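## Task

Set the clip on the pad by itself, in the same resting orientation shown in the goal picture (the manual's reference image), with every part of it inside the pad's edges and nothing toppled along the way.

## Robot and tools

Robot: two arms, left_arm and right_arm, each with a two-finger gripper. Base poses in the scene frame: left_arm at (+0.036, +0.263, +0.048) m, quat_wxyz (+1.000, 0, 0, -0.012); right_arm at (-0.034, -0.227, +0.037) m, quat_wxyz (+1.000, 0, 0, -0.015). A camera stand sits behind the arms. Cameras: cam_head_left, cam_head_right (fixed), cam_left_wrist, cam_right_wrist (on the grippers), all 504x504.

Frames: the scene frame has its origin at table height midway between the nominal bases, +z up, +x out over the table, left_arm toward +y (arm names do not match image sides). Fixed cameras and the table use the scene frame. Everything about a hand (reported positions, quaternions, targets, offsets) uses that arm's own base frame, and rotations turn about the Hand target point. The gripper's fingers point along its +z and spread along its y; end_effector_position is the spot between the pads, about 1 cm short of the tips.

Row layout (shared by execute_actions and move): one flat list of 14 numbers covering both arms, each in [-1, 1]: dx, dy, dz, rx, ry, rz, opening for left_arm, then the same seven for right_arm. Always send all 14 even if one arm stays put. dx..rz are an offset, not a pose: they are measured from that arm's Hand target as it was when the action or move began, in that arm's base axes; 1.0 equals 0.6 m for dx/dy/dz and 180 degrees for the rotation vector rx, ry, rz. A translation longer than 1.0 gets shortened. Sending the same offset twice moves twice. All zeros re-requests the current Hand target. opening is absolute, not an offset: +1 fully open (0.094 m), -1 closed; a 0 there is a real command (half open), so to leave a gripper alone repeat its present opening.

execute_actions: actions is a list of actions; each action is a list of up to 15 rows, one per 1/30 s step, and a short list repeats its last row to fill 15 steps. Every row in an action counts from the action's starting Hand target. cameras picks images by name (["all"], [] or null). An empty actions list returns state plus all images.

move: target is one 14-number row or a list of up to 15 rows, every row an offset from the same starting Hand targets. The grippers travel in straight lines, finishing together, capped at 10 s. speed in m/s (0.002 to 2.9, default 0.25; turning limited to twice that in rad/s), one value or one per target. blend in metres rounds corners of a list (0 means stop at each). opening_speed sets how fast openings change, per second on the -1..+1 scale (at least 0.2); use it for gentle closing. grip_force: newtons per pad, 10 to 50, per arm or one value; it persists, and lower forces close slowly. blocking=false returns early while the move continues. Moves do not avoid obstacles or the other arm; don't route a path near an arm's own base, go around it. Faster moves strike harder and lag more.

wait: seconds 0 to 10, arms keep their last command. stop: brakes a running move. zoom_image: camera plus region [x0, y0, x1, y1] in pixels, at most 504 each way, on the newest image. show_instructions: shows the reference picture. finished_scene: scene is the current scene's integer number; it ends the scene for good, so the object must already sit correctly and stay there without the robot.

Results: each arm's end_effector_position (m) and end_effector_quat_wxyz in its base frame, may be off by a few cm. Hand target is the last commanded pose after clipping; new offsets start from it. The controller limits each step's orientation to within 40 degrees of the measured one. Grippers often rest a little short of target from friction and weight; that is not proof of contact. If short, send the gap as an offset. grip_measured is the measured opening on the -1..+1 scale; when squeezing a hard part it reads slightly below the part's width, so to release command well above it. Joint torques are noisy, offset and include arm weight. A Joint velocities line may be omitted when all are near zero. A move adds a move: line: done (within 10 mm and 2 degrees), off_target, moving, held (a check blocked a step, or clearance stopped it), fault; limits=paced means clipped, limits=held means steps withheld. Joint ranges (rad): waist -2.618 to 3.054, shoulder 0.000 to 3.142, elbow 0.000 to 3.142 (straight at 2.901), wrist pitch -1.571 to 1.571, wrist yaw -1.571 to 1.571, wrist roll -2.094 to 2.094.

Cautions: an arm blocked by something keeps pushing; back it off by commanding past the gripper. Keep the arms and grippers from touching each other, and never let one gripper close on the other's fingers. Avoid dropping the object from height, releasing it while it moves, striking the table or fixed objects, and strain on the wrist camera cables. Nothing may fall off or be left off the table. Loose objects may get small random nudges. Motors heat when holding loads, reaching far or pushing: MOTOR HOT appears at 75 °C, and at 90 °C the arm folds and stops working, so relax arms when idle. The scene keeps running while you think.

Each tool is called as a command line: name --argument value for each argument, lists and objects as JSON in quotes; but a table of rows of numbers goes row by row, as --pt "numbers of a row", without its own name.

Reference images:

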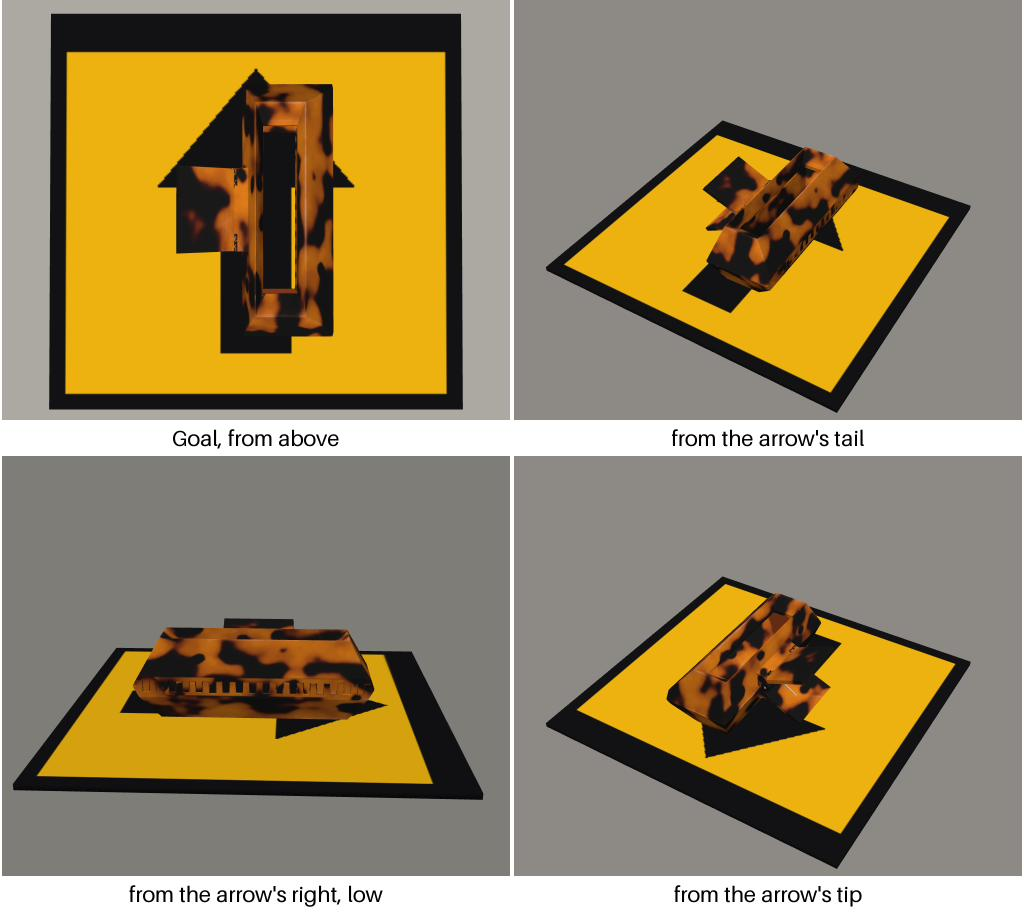

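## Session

execute_actions --actions '[]'

Scene clock: 0.00 s.
left_arm: end_effector_position=(+0.4038, +0.0370, +0.1220) grip_measured=+1.000 end_effector_quat_wxyz=(+0.631, -0.093, +0.765, +0.095) | right_arm: end_effector_position=(+0.3903, -0.0466, +0.1230) grip_measured=+1.000 end_effector_quat_wxyz=(+0.628, +0.086, +0.767, -0.097)
Joint positions: left_arm=[-0.049 1.605 0.36 1.047 -0.313 -0.032 0.094] | right_arm=[-0.005 1.542 0.311 1.032 0.257 0.01 0.094]
Joint velocities: within noise
Joint torques (N m): no reading
Heat: left arm: 35 °C; right arm: 38 °C.
Hand target: left_arm +0.4080, +0.0384, +0.1388; +0.649, -0.101, +0.748, +0.093 | right_arm +0.3946, -0.0459, +0.1365; +0.644, +0.089, +0.754, -0.092
Tool commands: left_gripper/opening=+1.0 right_gripper/opening=+1.0

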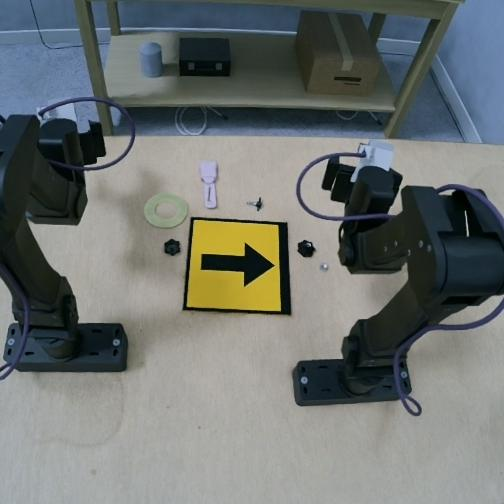

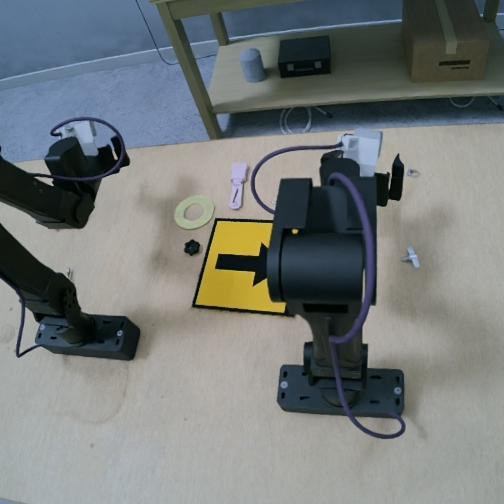

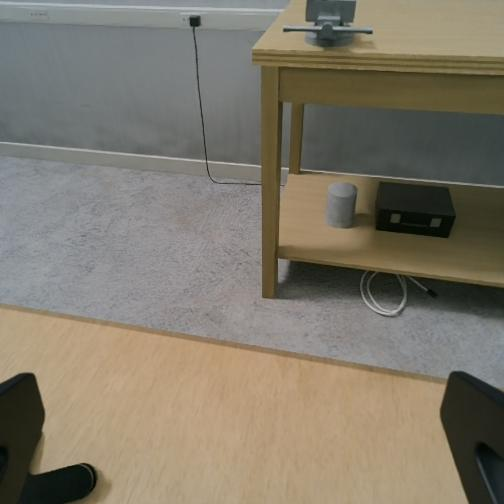

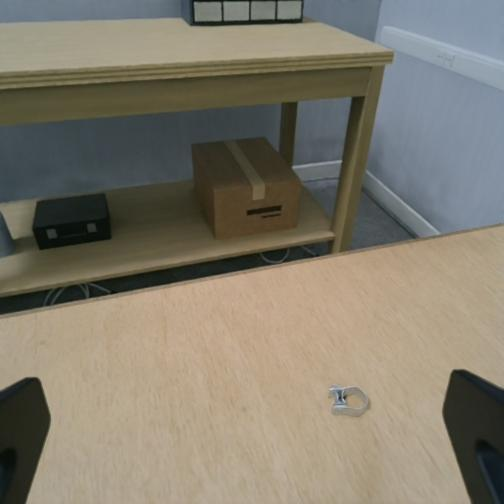

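zoom_image --camera "cam_left_wrist" --region '[0, 380, 160, 504]'

zoom_image --camera "cam_head_left" --region '[0, 100, 250, 350]'

zoom_image --camera "cam_head_right" --region '[0, 120, 250, 370]'

zoom_image --camera "cam_head_left" --region '[220, 120, 504, 404]'

zoom_image --camera "cam_head_right" --region '[240, 120, 504, 384]'

Scaled by 3.150 from the camera's 504x504 image, which has a finer 720x720 frame.

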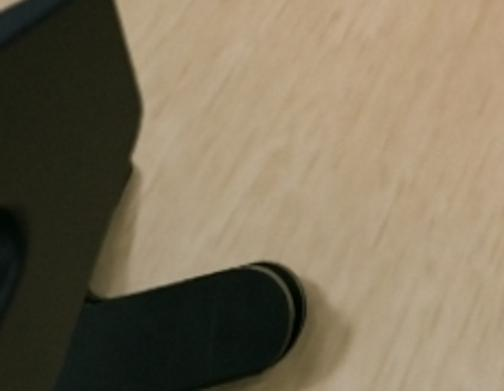

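Scaled by 2.016 from the camera's 504x504 image, which has a finer 720x720 frame.

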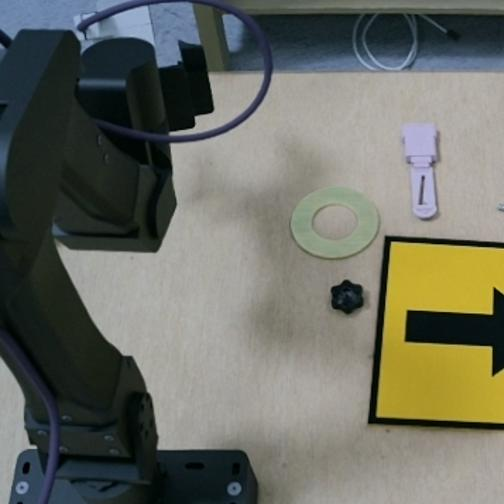

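Scaled by 2.016 from the camera's 504x504 image, which has a finer 720x720 frame.

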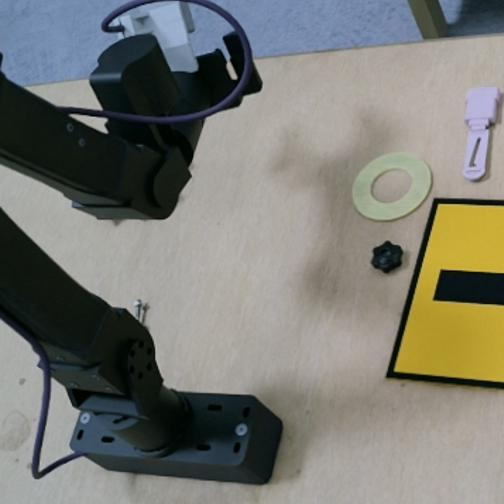

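Scaled by 1.775 from the camera's 504x504 image, which has a finer 720x720 frame.

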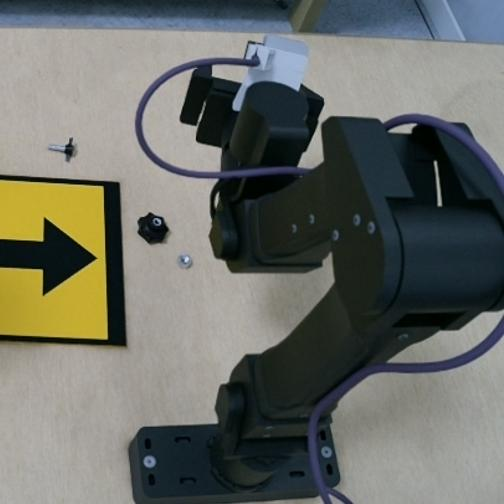

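Scaled by 1.909 from the camera's 504x504 image, which has a finer 720x720 frame.

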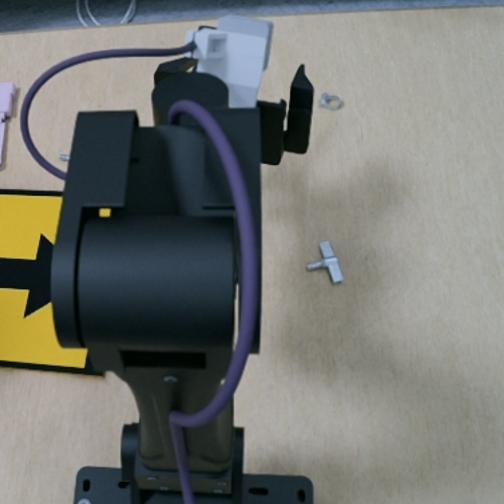

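move --target '[-0.147,0.036,0.169,-0.0963,0.411,-0.0255,1,-0.124,-0.007,0.1725,0.0956,0.4068,0.0169,1]' --speed 0.4 --cameras '["all"]'

Scene clock: 34.13 s.
left_arm: end_effector_position=(+0.3209, +0.0635, +0.2302) grip_measured=+1.000 end_effector_quat_wxyz=(+0.083, -0.096, +0.992, +0.015) | right_arm: end_effector_position=(+0.3195, -0.0496, +0.2285) grip_measured=+1.000 end_effector_quat_wxyz=(+0.079, +0.093, +0.993, -0.009)
Joint positions: left_arm=[0.184 1.693 1.845 -1.554 -0.014 -0.008 0.094] | right_arm=[-0.152 1.686 1.833 -1.559 0.01 0.034 0.094]
Joint torques (N m): left_arm=[0.39 -5.56 7.65 0.38 0.1 0.09] | right_arm=[-0.58 -5.27 7.97 0.32 -0.09 -0.06]
Heat: left arm: 37 °C; right arm: 41 °C.
Hand target: left_arm +0.3198, +0.0600, +0.2402; +0.052, -0.087, +0.995, +0.005 | right_arm +0.3202, -0.0501, +0.2400; +0.052, +0.087, +0.995, -0.005
Off the commanded pose: left_arm 0.011 m, 4 deg | right_arm 0.012 m, 3 deg.
joint sent to its limit (left arm) — joint 4 (wrist pitch), lower limit. The joint targets are off in position and orientation.
joint sent to its limit (right arm) — joint 4 (wrist pitch), lower limit. The joint targets are off in position and orientation.
move: off_target (left_arm, right_arm)

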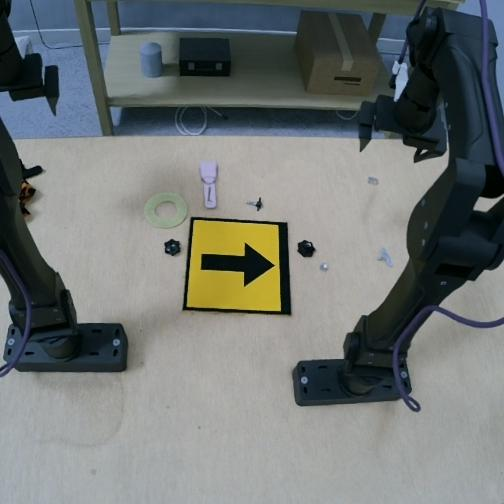

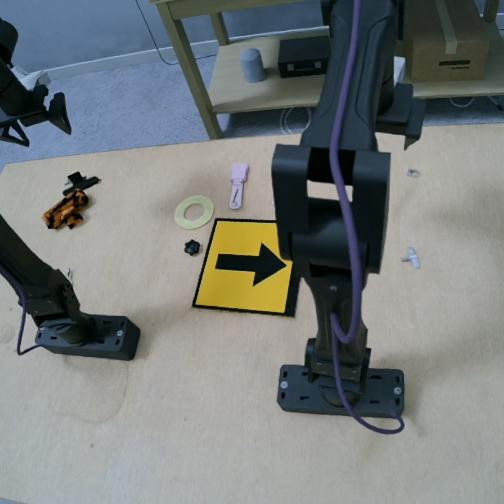

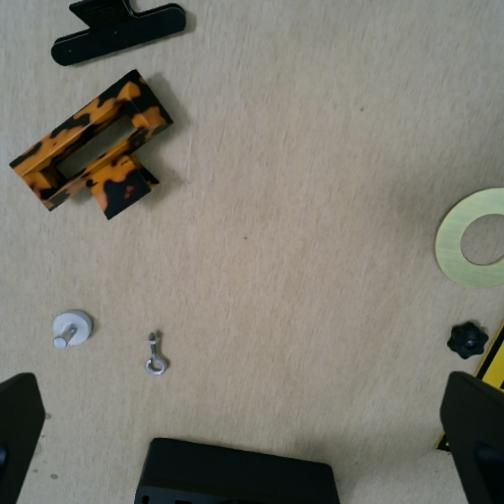

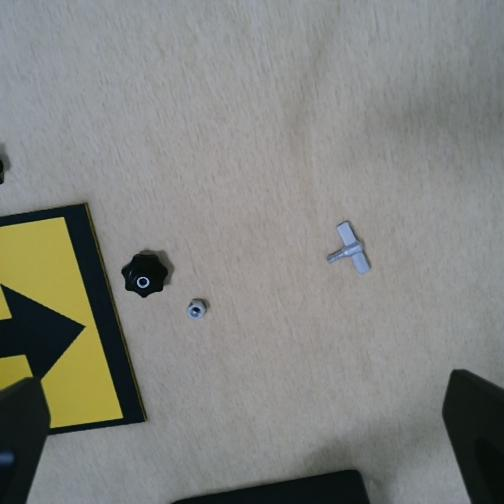

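zoom_image --camera "cam_left_wrist" --region '[0, 40, 200, 240]'

zoom_image --camera "cam_head_right" --region '[30, 160, 110, 240]'

show_instructions

Scaled by 2.520 from the camera's 504x504 image, which has a finer 720x720 frame.

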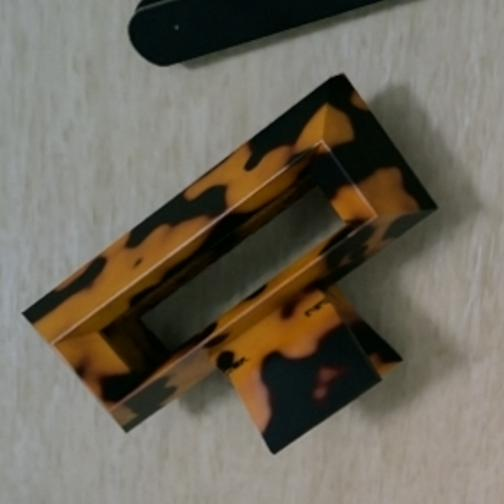

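Scaled by 6.300 from the camera's 504x504 image, which has a finer 720x720 frame.

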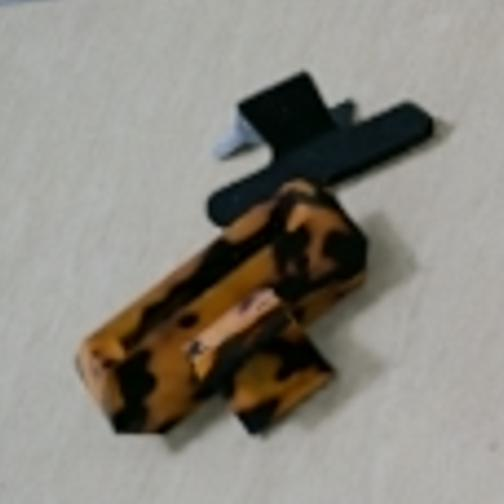

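Reference images for this scene: manual.

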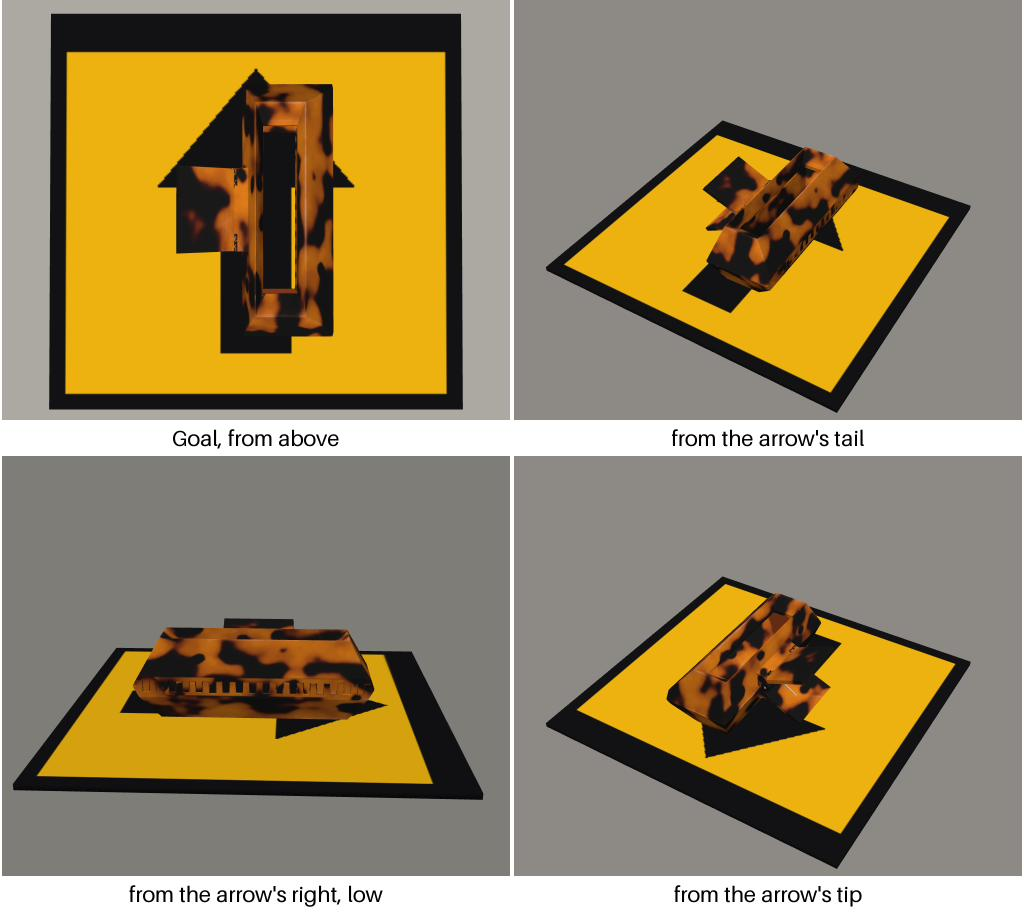

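move --target '[-0.033,0.192,-0.167,0,0,0.1,1,0,0,0,0,0,0,1]' --speed 0.4 --cameras '["cam_left_wrist"]'

zoom_image --camera "cam_left_wrist" --region '[100, 50, 404, 354]'

Scene clock: 134.13 s.
left_arm: end_effector_position=(+0.2941, +0.1738, +0.1377) grip_measured=+1.000 end_effector_quat_wxyz=(+0.035, -0.250, +0.968, +0.012) | right_arm: end_effector_position=(+0.3195, -0.0496, +0.2285) grip_measured=+1.000 end_effector_quat_wxyz=(+0.079, +0.093, +0.993, -0.009)
Joint positions: left_arm=[0.528 1.766 1.566 -1.296 -0.005 0.023 0.094] | right_arm=[-0.152 1.686 1.833 -1.559 0.01 0.034 0.094]
Joint torques (N m): left_arm=[-0.4 -6.98 4.78 0.75 0.07 0.08] | right_arm=[-0.69 -5.46 8.21 0.33 -0.09 -0.05]
Heat: left arm: 39 °C; right arm: 44 °C.
Hand target: left_arm +0.3000, +0.1752, +0.1400; +0.051, -0.241, +0.969, +0.013 | right_arm +0.3202, -0.0501, +0.2400; +0.052, +0.087, +0.995, -0.005
Off the commanded pose: left_arm 0.006 m, 2 deg | right_arm 0.012 m, 3 deg.
joint sent to its limit (right arm) — joint 4 (wrist pitch), lower limit. The joint targets are off in position and orientation.
move: off_target (right_arm)
Images, in order (width x height): cam_left_wrist 504x504.

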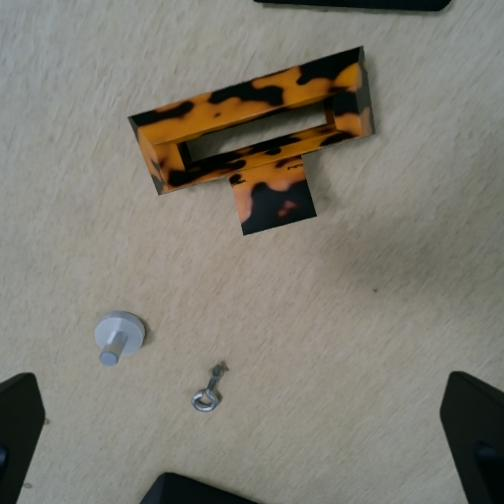

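Scaled by 1.658 from the camera's 504x504 image, which has a finer 720x720 frame.

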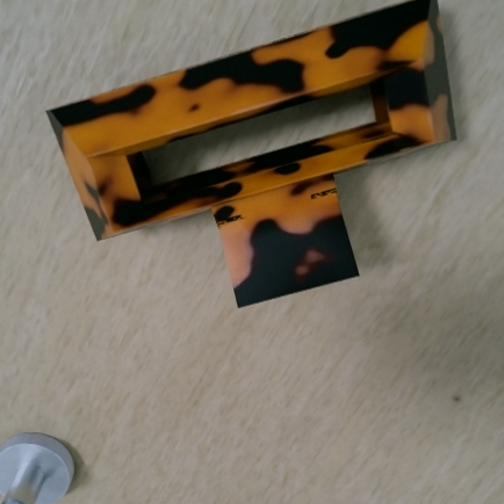

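move --target '[0.0173,0.0815,-0.042,-0.032,0.0047,0.5913,0.75,-0.187,-0.33,-0.05,0,0,-0.228,1]' --speed 0.4 --cameras '["cam_left_wrist","cam_head_left","cam_head_right"]'

Scene clock: 247.17 s.
left_arm: end_effector_position=(+0.3094, +0.2204, +0.1060) grip_measured=+0.753 end_effector_quat_wxyz=(+0.002, +0.918, -0.397, -0.002) | right_arm: end_effector_position=(+0.2000, -0.2404, +0.1974) grip_measured=+1.000 end_effector_quat_wxyz=(+0.020, +0.437, +0.899, -0.010)
Joint positions: left_arm=[0.615 1.998 1.748 -1.327 -0.002 -1.71 0.082] | right_arm=[-0.879 1.718 1.751 -1.559 0.002 0.025 0.094]
Joint torques (N m): left_arm=[0.43 -7.47 8.46 0.04 -0.09 -0.14] | right_arm=[-0.08 -5.57 8.5 0.48 -0.03 0]
Heat: left arm: 37 °C; right arm: 45 °C.
Hand target: left_arm +0.3104, +0.2241, +0.1148; -0.003, +0.922, -0.387, -0.008 | right_arm +0.2080, -0.2481, +0.2100; +0.047, +0.430, +0.901, -0.023
Off the commanded pose: left_arm 0.010 m, 2 deg | right_arm 0.017 m, 3 deg.
move: off_target (right_arm)
Images, in order (width x height): cam_head_left 504x504, cam_head_right 504x504, cam_left_wrist 504x504.

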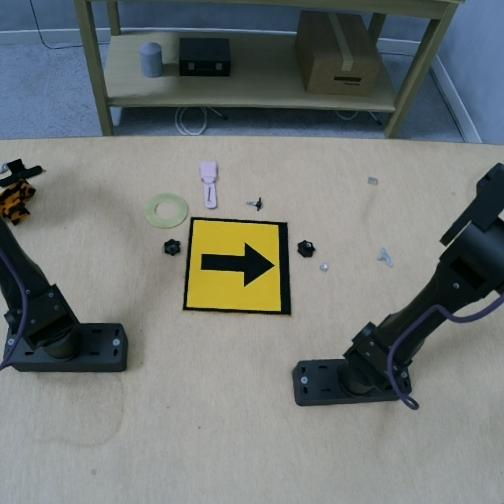

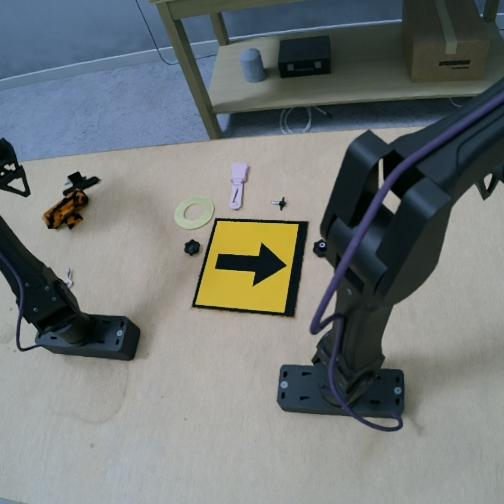

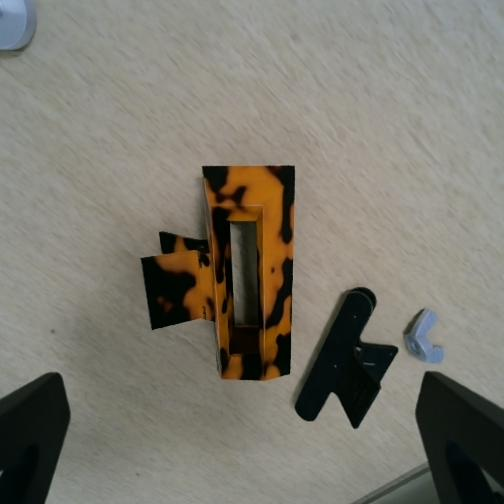

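move --target '[-0.0045,0.0048,-0.1263,0,0,0.0075,0.75,0,0,0,0,0,0,1]' --speed 0.2 --cameras '["cam_left_wrist"]'

Scene clock: 278.27 s.
left_arm: end_effector_position=(+0.3102, +0.2210, +0.0384) grip_measured=+0.753 end_effector_quat_wxyz=(+0.005, +0.921, -0.390, -0.004) | right_arm: end_effector_position=(+0.2000, -0.2404, +0.1974) grip_measured=+1.000 end_effector_quat_wxyz=(+0.020, +0.437, +0.899, -0.010)
Joint positions: left_arm=[0.615 2.044 1.544 -1.083 -0.002 -1.724 0.082] | right_arm=[-0.879 1.718 1.751 -1.559 0.002 0.025 0.094]
Joint torques (N m): left_arm=[0.61 -8.42 4.45 0.43 -0.1 -0.2] | right_arm=[-0.03 -5.7 8.46 0.46 -0.04 0.03]
Heat: left arm: 40 °C; right arm: 45 °C.
Hand target: left_arm +0.3077, +0.2270, +0.0390; -0.003, +0.927, -0.376, -0.008 | right_arm +0.2080, -0.2481, +0.2100; +0.047, +0.430, +0.901, -0.023
Off the commanded pose: left_arm 0.007 m, 2 deg | right_arm 0.017 m, 3 deg.
move: off_target (right_arm)
Images, in order (width x height): cam_left_wrist 504x504.

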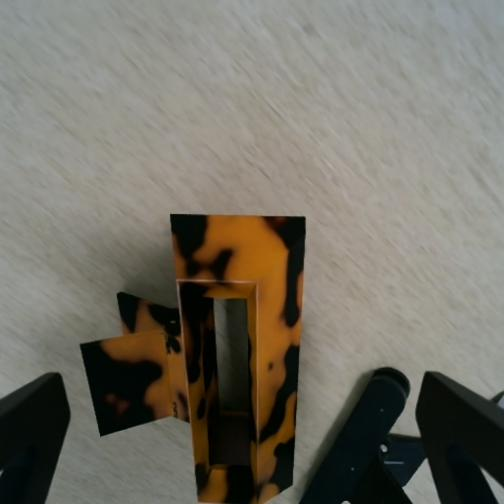

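move --target '[-0.0087,0.0032,-0.0733,0,0,0,0.75,0,0,0,0,0,0,1]' --speed 0.12 --cameras '["cam_left_wrist"]'

Scene clock: 305.77 s.
left_arm: end_effector_position=(+0.3048, +0.2243, -0.0034) grip_measured=+0.753 end_effector_quat_wxyz=(+0.003, +0.924, -0.383, -0.003) | right_arm: end_effector_position=(+0.2000, -0.2404, +0.1974) grip_measured=+1.000 end_effector_quat_wxyz=(+0.020, +0.437, +0.899, -0.010)
Joint positions: left_arm=[0.631 2.084 1.429 -0.924 -0.002 -1.724 0.082] | right_arm=[-0.879 1.718 1.751 -1.559 0.002 0.025 0.094]
Joint torques (N m): left_arm=[0.64 -8.18 4 0.48 -0.09 -0.06] | right_arm=[0.03 -5.53 8.42 0.46 -0.03 0.05]
Heat: left arm: 38 °C; right arm: 45 °C.
Hand target: left_arm +0.3025, +0.2289, -0.0050; -0.003, +0.927, -0.376, -0.008 | right_arm +0.2080, -0.2481, +0.2100; +0.047, +0.430, +0.901, -0.023
Off the commanded pose: left_arm 0.005 m, 1 deg | right_arm 0.017 m, 3 deg.
move: off_target (right_arm)
Images, in order (width x height): cam_left_wrist 504x504.

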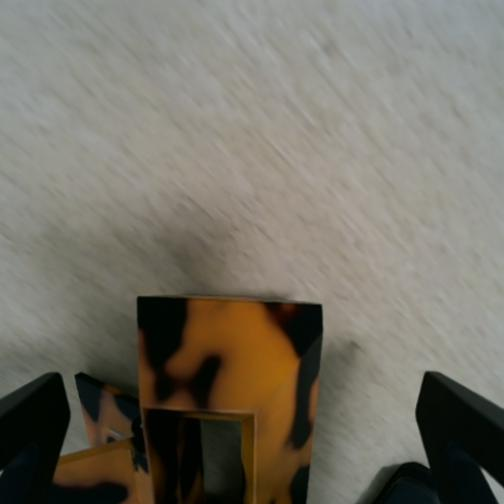

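move --target '[-0.0082,0.0013,-0.022,0,0,0,0.4,0,0,0,0,0,0,1]' --speed 0.08 --cameras '["cam_left_wrist"]'

Scene clock: 329.93 s.
left_arm: end_effector_position=(+0.3023, +0.2246, -0.0142) grip_measured=+0.403 end_effector_quat_wxyz=(-0.001, +0.925, -0.381, -0.001) | right_arm: end_effector_position=(+0.2000, -0.2404, +0.1974) grip_measured=+1.000 end_effector_quat_wxyz=(+0.020, +0.437, +0.899, -0.010)
Joint positions: left_arm=[0.635 2.088 1.389 -0.872 -0.002 -1.724 0.066] | right_arm=[-0.879 1.718 1.751 -1.559 0.002 0.025 0.094]
Joint torques (N m): left_arm=[0.62 -7.69 3.78 0.47 -0.11 0.03] | right_arm=[-0.18 -5.76 8.57 0.44 -0.02 -0.01]
Heat: left arm: 37 °C; right arm: 45 °C.
Hand target: left_arm +0.2976, +0.2297, -0.0182; -0.003, +0.927, -0.376, -0.008 | right_arm +0.2080, -0.2481, +0.2100; +0.047, +0.430, +0.901, -0.023
Off the commanded pose: left_arm 0.008 m, 1 deg | right_arm 0.017 m, 3 deg.
move: off_target (right_arm)
Images, in order (width x height): cam_left_wrist 504x504.

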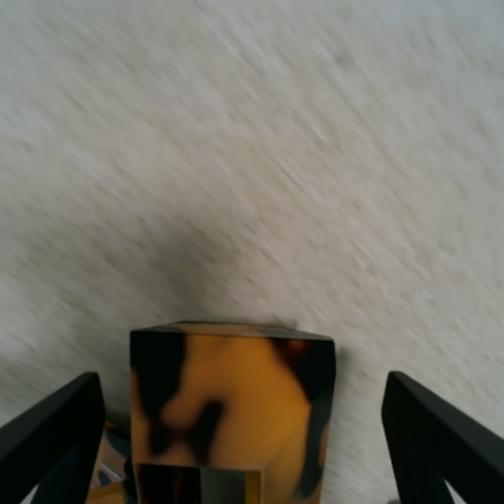

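move --target '[-0.003,-0.002,-0.012,0,0,-0.004,0.4,0,0,0,0,0,0,1]' --speed 0.06 --cameras '["cam_left_wrist"]'

Scene clock: 339.13 s.
left_arm: end_effector_position=(+0.3009, +0.2236, -0.0210) grip_measured=+0.403 end_effector_quat_wxyz=(-0.001, +0.922, -0.386, +0.000) | right_arm: end_effector_position=(+0.2000, -0.2404, +0.1974) grip_measured=+1.000 end_effector_quat_wxyz=(+0.020, +0.437, +0.899, -0.010)
Joint positions: left_arm=[0.635 2.093 1.366 -0.842 -0.002 -1.713 0.066] | right_arm=[-0.879 1.718 1.751 -1.559 0.002 0.025 0.094]
Joint torques (N m): left_arm=[0.49 -7.66 3.82 0.51 -0.09 0.04] | right_arm=[-0.03 -5.61 8.72 0.44 -0.08 0.04]
Heat: left arm: 38 °C; right arm: 45 °C.
Hand target: left_arm +0.2958, +0.2285, -0.0254; -0.003, +0.924, -0.382, -0.008 | right_arm +0.2080, -0.2481, +0.2100; +0.047, +0.430, +0.901, -0.023
Off the commanded pose: left_arm 0.008 m, 1 deg | right_arm 0.017 m, 3 deg.
move: off_target (right_arm)
Images, in order (width x height): cam_left_wrist 504x504.

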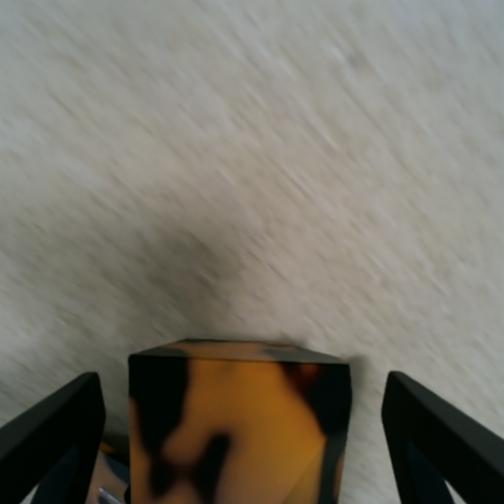

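move --target '[0,0,0,0,0,0,-0.5,0,0,0,0,0,0,1]' --speed 0.06 --opening_speed 0.4 --grip_force '[30, 50]' --cameras '["cam_left_wrist"]'

Scene clock: 351.13 s.
left_arm: end_effector_position=(+0.3009, +0.2236, -0.0210) grip_measured=-0.069 end_effector_quat_wxyz=(-0.001, +0.922, -0.386, +0.000) | right_arm: end_effector_position=(+0.2000, -0.2404, +0.1974) grip_measured=+1.000 end_effector_quat_wxyz=(+0.020, +0.437, +0.899, -0.010)
Joint positions: left_arm=[0.635 2.093 1.366 -0.842 -0.002 -1.713 0.044] | right_arm=[-0.879 1.718 1.751 -1.559 0.002 0.025 0.094]
Joint torques (N m): left_arm=[0.62 -7.75 3.66 0.47 -0.09 0.07] | right_arm=[-0.28 -5.52 8.75 0.49 -0.02 0]
Heat: left arm: 39 °C; right arm: 46 °C.
Hand target: left_arm +0.2958, +0.2285, -0.0254; -0.003, +0.924, -0.382, -0.008 | right_arm +0.2080, -0.2481, +0.2100; +0.047, +0.430, +0.901, -0.023
Off the commanded pose: left_arm 0.008 m, 1 deg | right_arm 0.017 m, 3 deg.
grip_force (N): 30, 50
move: off_target (right_arm)
Images, in order (width x height): cam_left_wrist 504x504.

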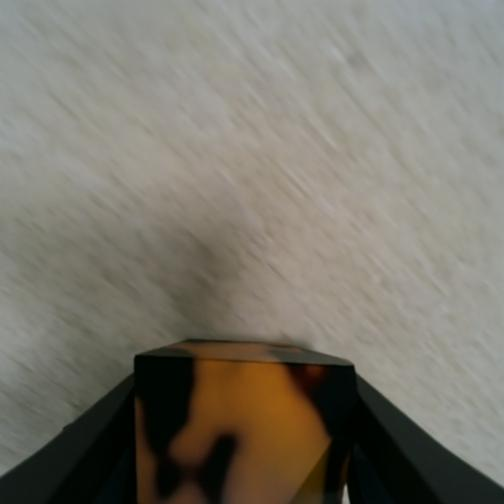

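move --target '[0,0,0.1,0,0,0,-0.5,0,0,0,0,0,0,1]' --speed 0.1 --grip_force '[40, 50]' --cameras '["cam_left_wrist","cam_head_right"]'

zoom_image --camera "cam_head_right" --region '[0, 130, 120, 250]'

Scene clock: 359.27 s.
left_arm: end_effector_position=(+0.2928, +0.2176, +0.0098) grip_measured=-0.077 end_effector_quat_wxyz=(+0.021, +0.922, -0.386, -0.014) | right_arm: end_effector_position=(+0.2000, -0.2404, +0.1974) grip_measured=+1.000 end_effector_quat_wxyz=(+0.020, +0.437, +0.899, -0.010)
Joint positions: left_arm=[0.635 2.055 1.44 -1.007 -0.002 -1.713 0.043] | right_arm=[-0.879 1.718 1.751 -1.559 0.002 0.025 0.094]
Joint torques (N m): left_arm=[0.47 -11.36 7.62 -0.06 -0.11 0.06] | right_arm=[0.06 -5.57 8.44 0.47 -0.02 -0.01]
Heat: left arm: 40 °C; right arm: 46 °C.
Hand target: left_arm +0.2958, +0.2285, +0.0346; -0.003, +0.924, -0.382, -0.008 | right_arm +0.2080, -0.2481, +0.2100; +0.047, +0.430, +0.901, -0.023
Off the commanded pose: left_arm 0.027 m, 3 deg | right_arm 0.017 m, 3 deg.
grip_force (N): 40, 50
move: off_target (left_arm, right_arm)
Images, in order (width x height): cam_head_right 504x504, cam_left_wrist 504x504.

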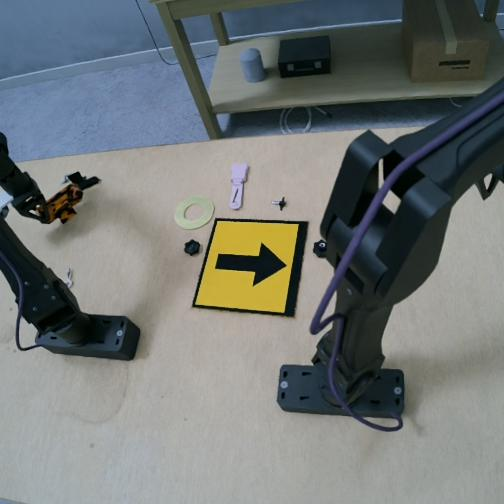

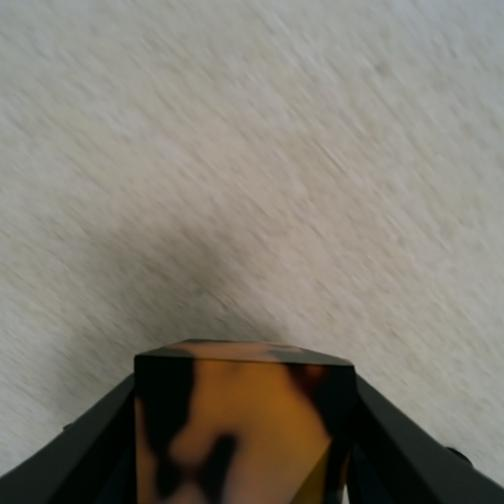

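Scaled by 4.200 from the camera's 504x504 image, which has a finer 720x720 frame.

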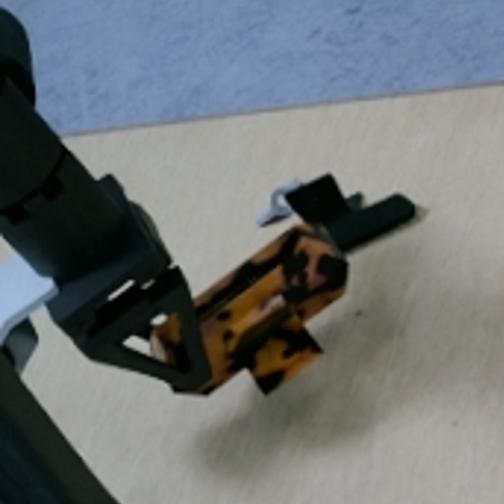

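move --pt "0 0 0.1 0 0 0 -0.5 0 0 0 0 0 0 1" --pt "0.1237 -0.2308 0.1757 0 0 -0.333 -0.5 0 0 0 0 0 0 1" --pt "0.082 -0.6142 0.1757 0 0 -0.75 -0.5 0 0 0 0 0 0 1" --pt "-0.193 -0.939 0.1423 0 0 0.75 -0.5 0 0 0 0 0 0 1" --speed 0.35 --blend '[0.03,0.06,0.06,0]' --cameras '["all"]'

Scene clock: 401.90 s.
left_arm: end_effector_position=(+0.1748, -0.3233, +0.1101) grip_measured=-0.077 end_effector_quat_wxyz=(-0.014, +0.702, +0.712, +0.008) | right_arm: end_effector_position=(+0.2000, -0.2404, +0.1974) grip_measured=+1.000 end_effector_quat_wxyz=(+0.020, +0.437, +0.899, -0.010)
Joint positions: left_arm=[-1.081 1.972 1.727 -1.356 -0.007 0.474 0.043] | right_arm=[-0.879 1.718 1.751 -1.559 0.002 0.025 0.094]
Joint torques (N m): left_arm=[0.34 -7.41 8.66 0.35 0.11 0.14] | right_arm=[0.05 -5.71 8.57 0.47 -0.03 0]
Heat: left arm: 47 °C; right arm: 46 °C.
Hand target: left_arm +0.1800, -0.3349, +0.1200; +0.006, +0.707, +0.708, -0.006 | right_arm +0.2080, -0.2481, +0.2100; +0.047, +0.430, +0.901, -0.023
Off the commanded pose: left_arm 0.016 m, 3 deg | right_arm 0.017 m, 3 deg.
grip_force (N): 40, 50
move: off_target (left_arm, right_arm)

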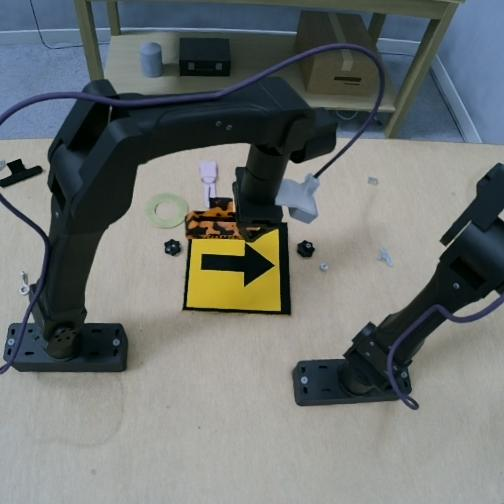

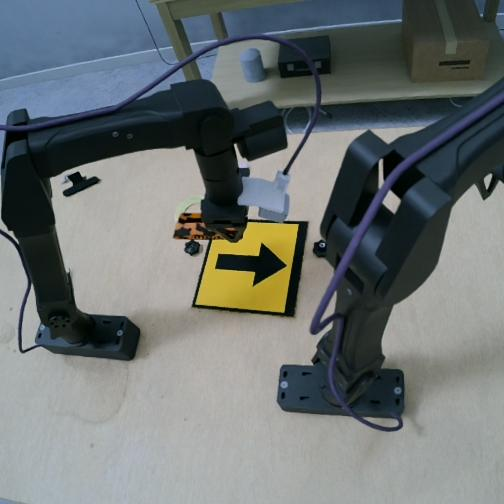

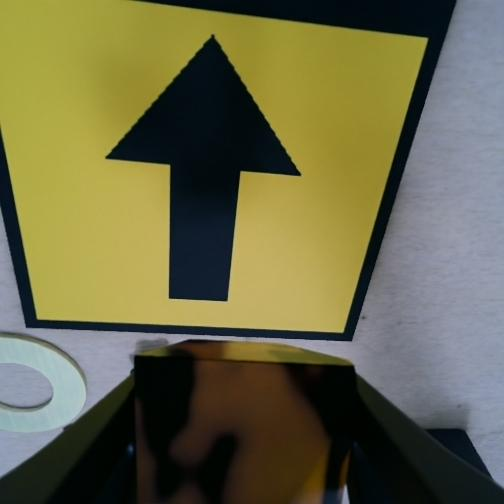

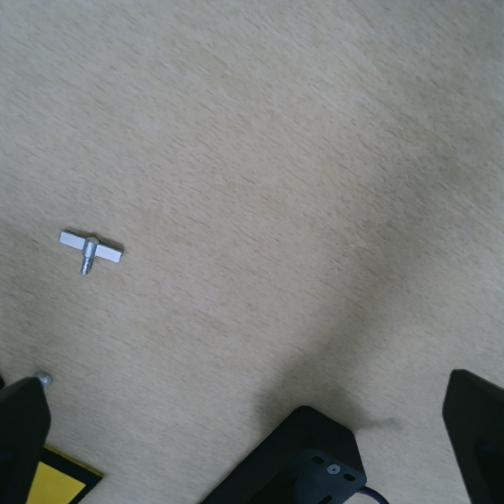

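move --target '[0.0067,-0.0787,-0.08,-0.0128,0,-0.025,-0.5,0,0,0,0,0,0,1]' --speed 0.2 --cameras '["cam_left_wrist","cam_head_left","cam_head_right"]'

zoom_image --camera "cam_head_right" --region '[160, 160, 340, 340]'

zoom_image --camera "cam_head_left" --region '[160, 170, 340, 350]'

Scene clock: 470.73 s.
left_arm: end_effector_position=(+0.1781, -0.3659, +0.0593) grip_measured=-0.077 end_effector_quat_wxyz=(-0.008, +0.729, +0.685, -0.002) | right_arm: end_effector_position=(+0.2000, -0.2404, +0.1974) grip_measured=+1.000 end_effector_quat_wxyz=(+0.020, +0.437, +0.899, -0.010)
Joint positions: left_arm=[-1.116 2.131 1.762 -1.215 0.009 0.517 0.043] | right_arm=[-0.879 1.718 1.751 -1.559 0.002 0.025 0.094]
Joint torques (N m): left_arm=[-0.06 -8.95 8.55 0.51 0.17 0.09] | right_arm=[-0.09 -5.6 8.59 0.43 -0.02 0.04]
Heat: left arm: 43 °C; right arm: 47 °C.
Hand target: left_arm +0.1840, -0.3821, +0.0720; +0.020, +0.733, +0.679, -0.021 | right_arm +0.2080, -0.2481, +0.2100; +0.047, +0.430, +0.901, -0.023
Off the commanded pose: left_arm 0.021 m, 4 deg | right_arm 0.017 m, 3 deg.
grip_force (N): 40, 50
move: off_target (left_arm, right_arm)
Images, in order (width x height): cam_head_left 504x504, cam_head_right 504x504, cam_left_wrist 504x504.

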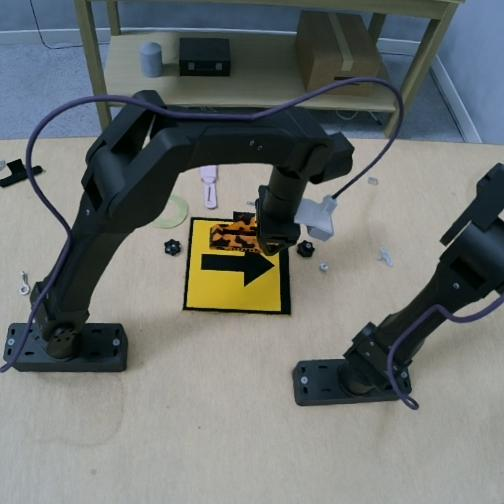

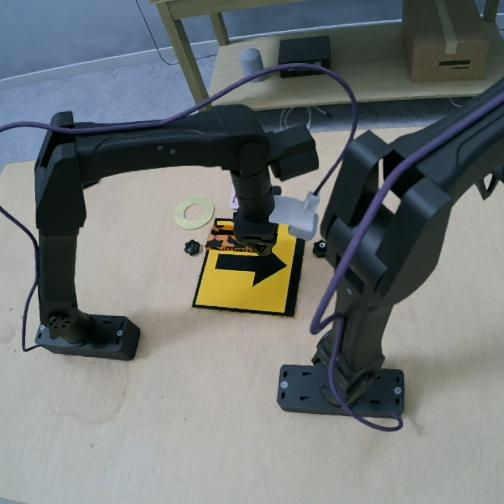

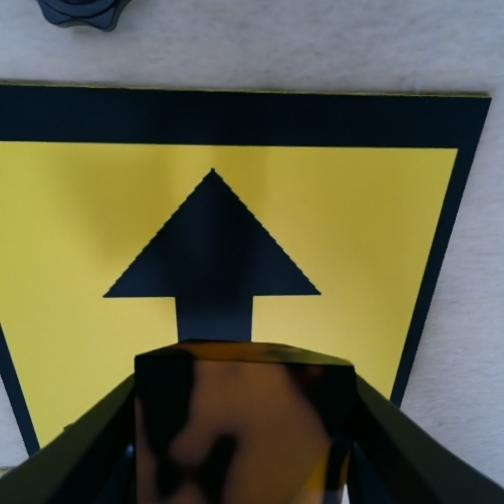

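Scaled by 2.800 from the camera's 504x504 image, which has a finer 720x720 frame.

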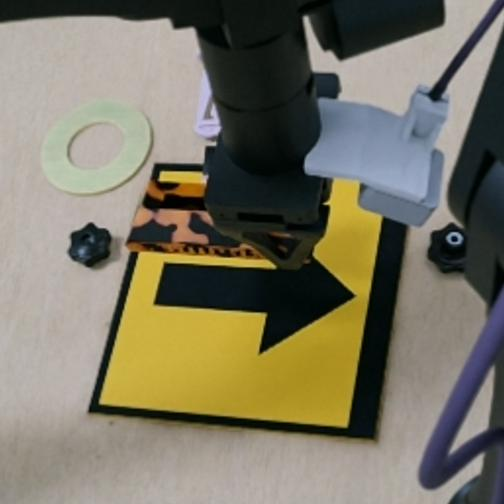

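Scaled by 2.800 from the camera's 504x504 image, which has a finer 720x720 frame.

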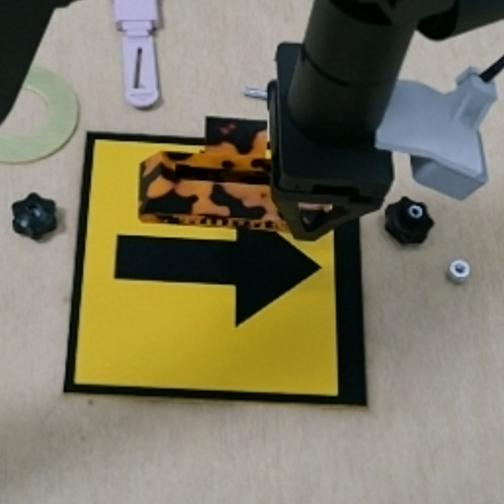

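move --target '[-0.0035,-0.0032,-0.1,-0.007,0,-0.008,-0.5,0,0,0,0,0,0,1]' --speed 0.12 --cameras '["cam_left_wrist","cam_head_left","cam_head_right"]'

zoom_image --camera "cam_head_right" --region '[160, 160, 340, 340]'

zoom_image --camera "cam_head_left" --region '[160, 170, 340, 350]'

Scene clock: 507.67 s.
left_arm: end_effector_position=(+0.1822, -0.3782, +0.0112) grip_measured=-0.077 end_effector_quat_wxyz=(+0.020, +0.737, +0.676, -0.015) | right_arm: end_effector_position=(+0.2000, -0.2404, +0.1974) grip_measured=+1.000 end_effector_quat_wxyz=(+0.020, +0.437, +0.899, -0.010)
Joint positions: left_arm=[-1.116 2.165 1.62 -0.979 0.018 0.54 0.043] | right_arm=[-0.879 1.718 1.751 -1.559 0.002 0.025 0.094]
Joint torques (N m): left_arm=[-0.29 -9.11 4.44 0.71 0.19 0.08] | right_arm=[-0.21 -5.75 8.62 0.49 -0.04 0.04]
Heat: left arm: 39 °C; right arm: 48 °C.
Hand target: left_arm +0.1819, -0.3841, +0.0120; +0.028, +0.742, +0.670, -0.028 | right_arm +0.2080, -0.2481, +0.2100; +0.047, +0.430, +0.901, -0.023
Off the commanded pose: left_arm 0.006 m, 2 deg | right_arm 0.017 m, 3 deg.
grip_force (N): 40, 50
move: off_target (right_arm)
Images, in order (width x height): cam_head_left 504x504, cam_head_right 504x504, cam_left_wrist 504x504.

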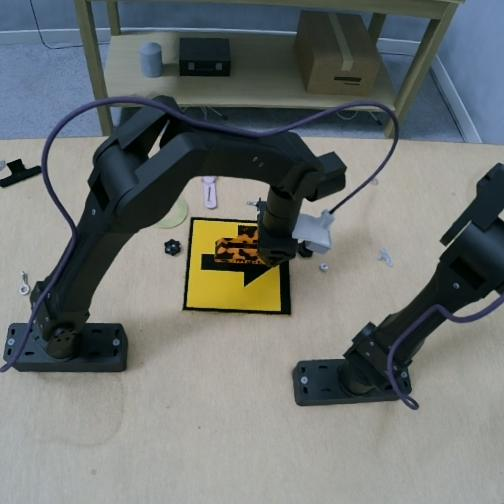

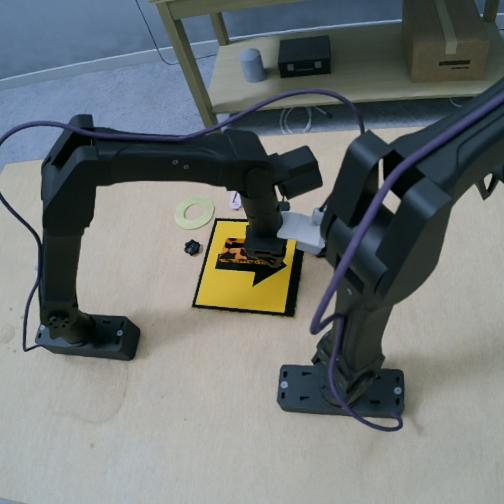

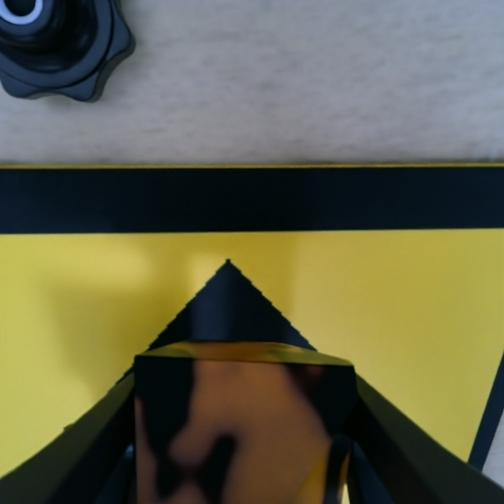

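Scaled by 2.800 from the camera's 504x504 image, which has a finer 720x720 frame.

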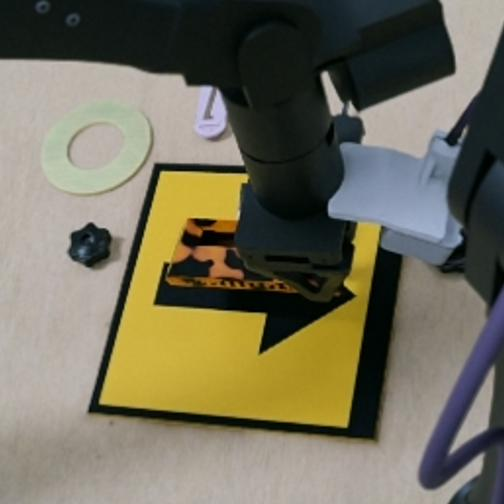

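Scaled by 2.800 from the camera's 504x504 image, which has a finer 720x720 frame.

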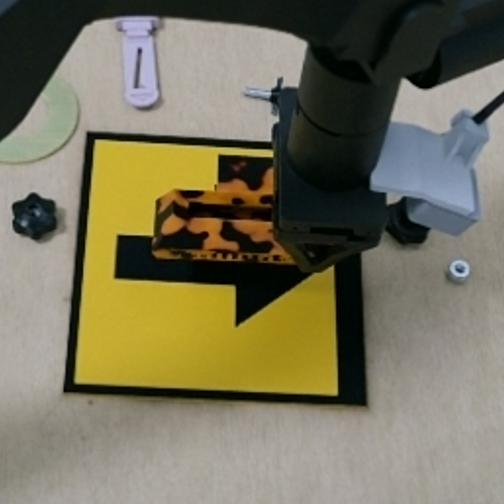

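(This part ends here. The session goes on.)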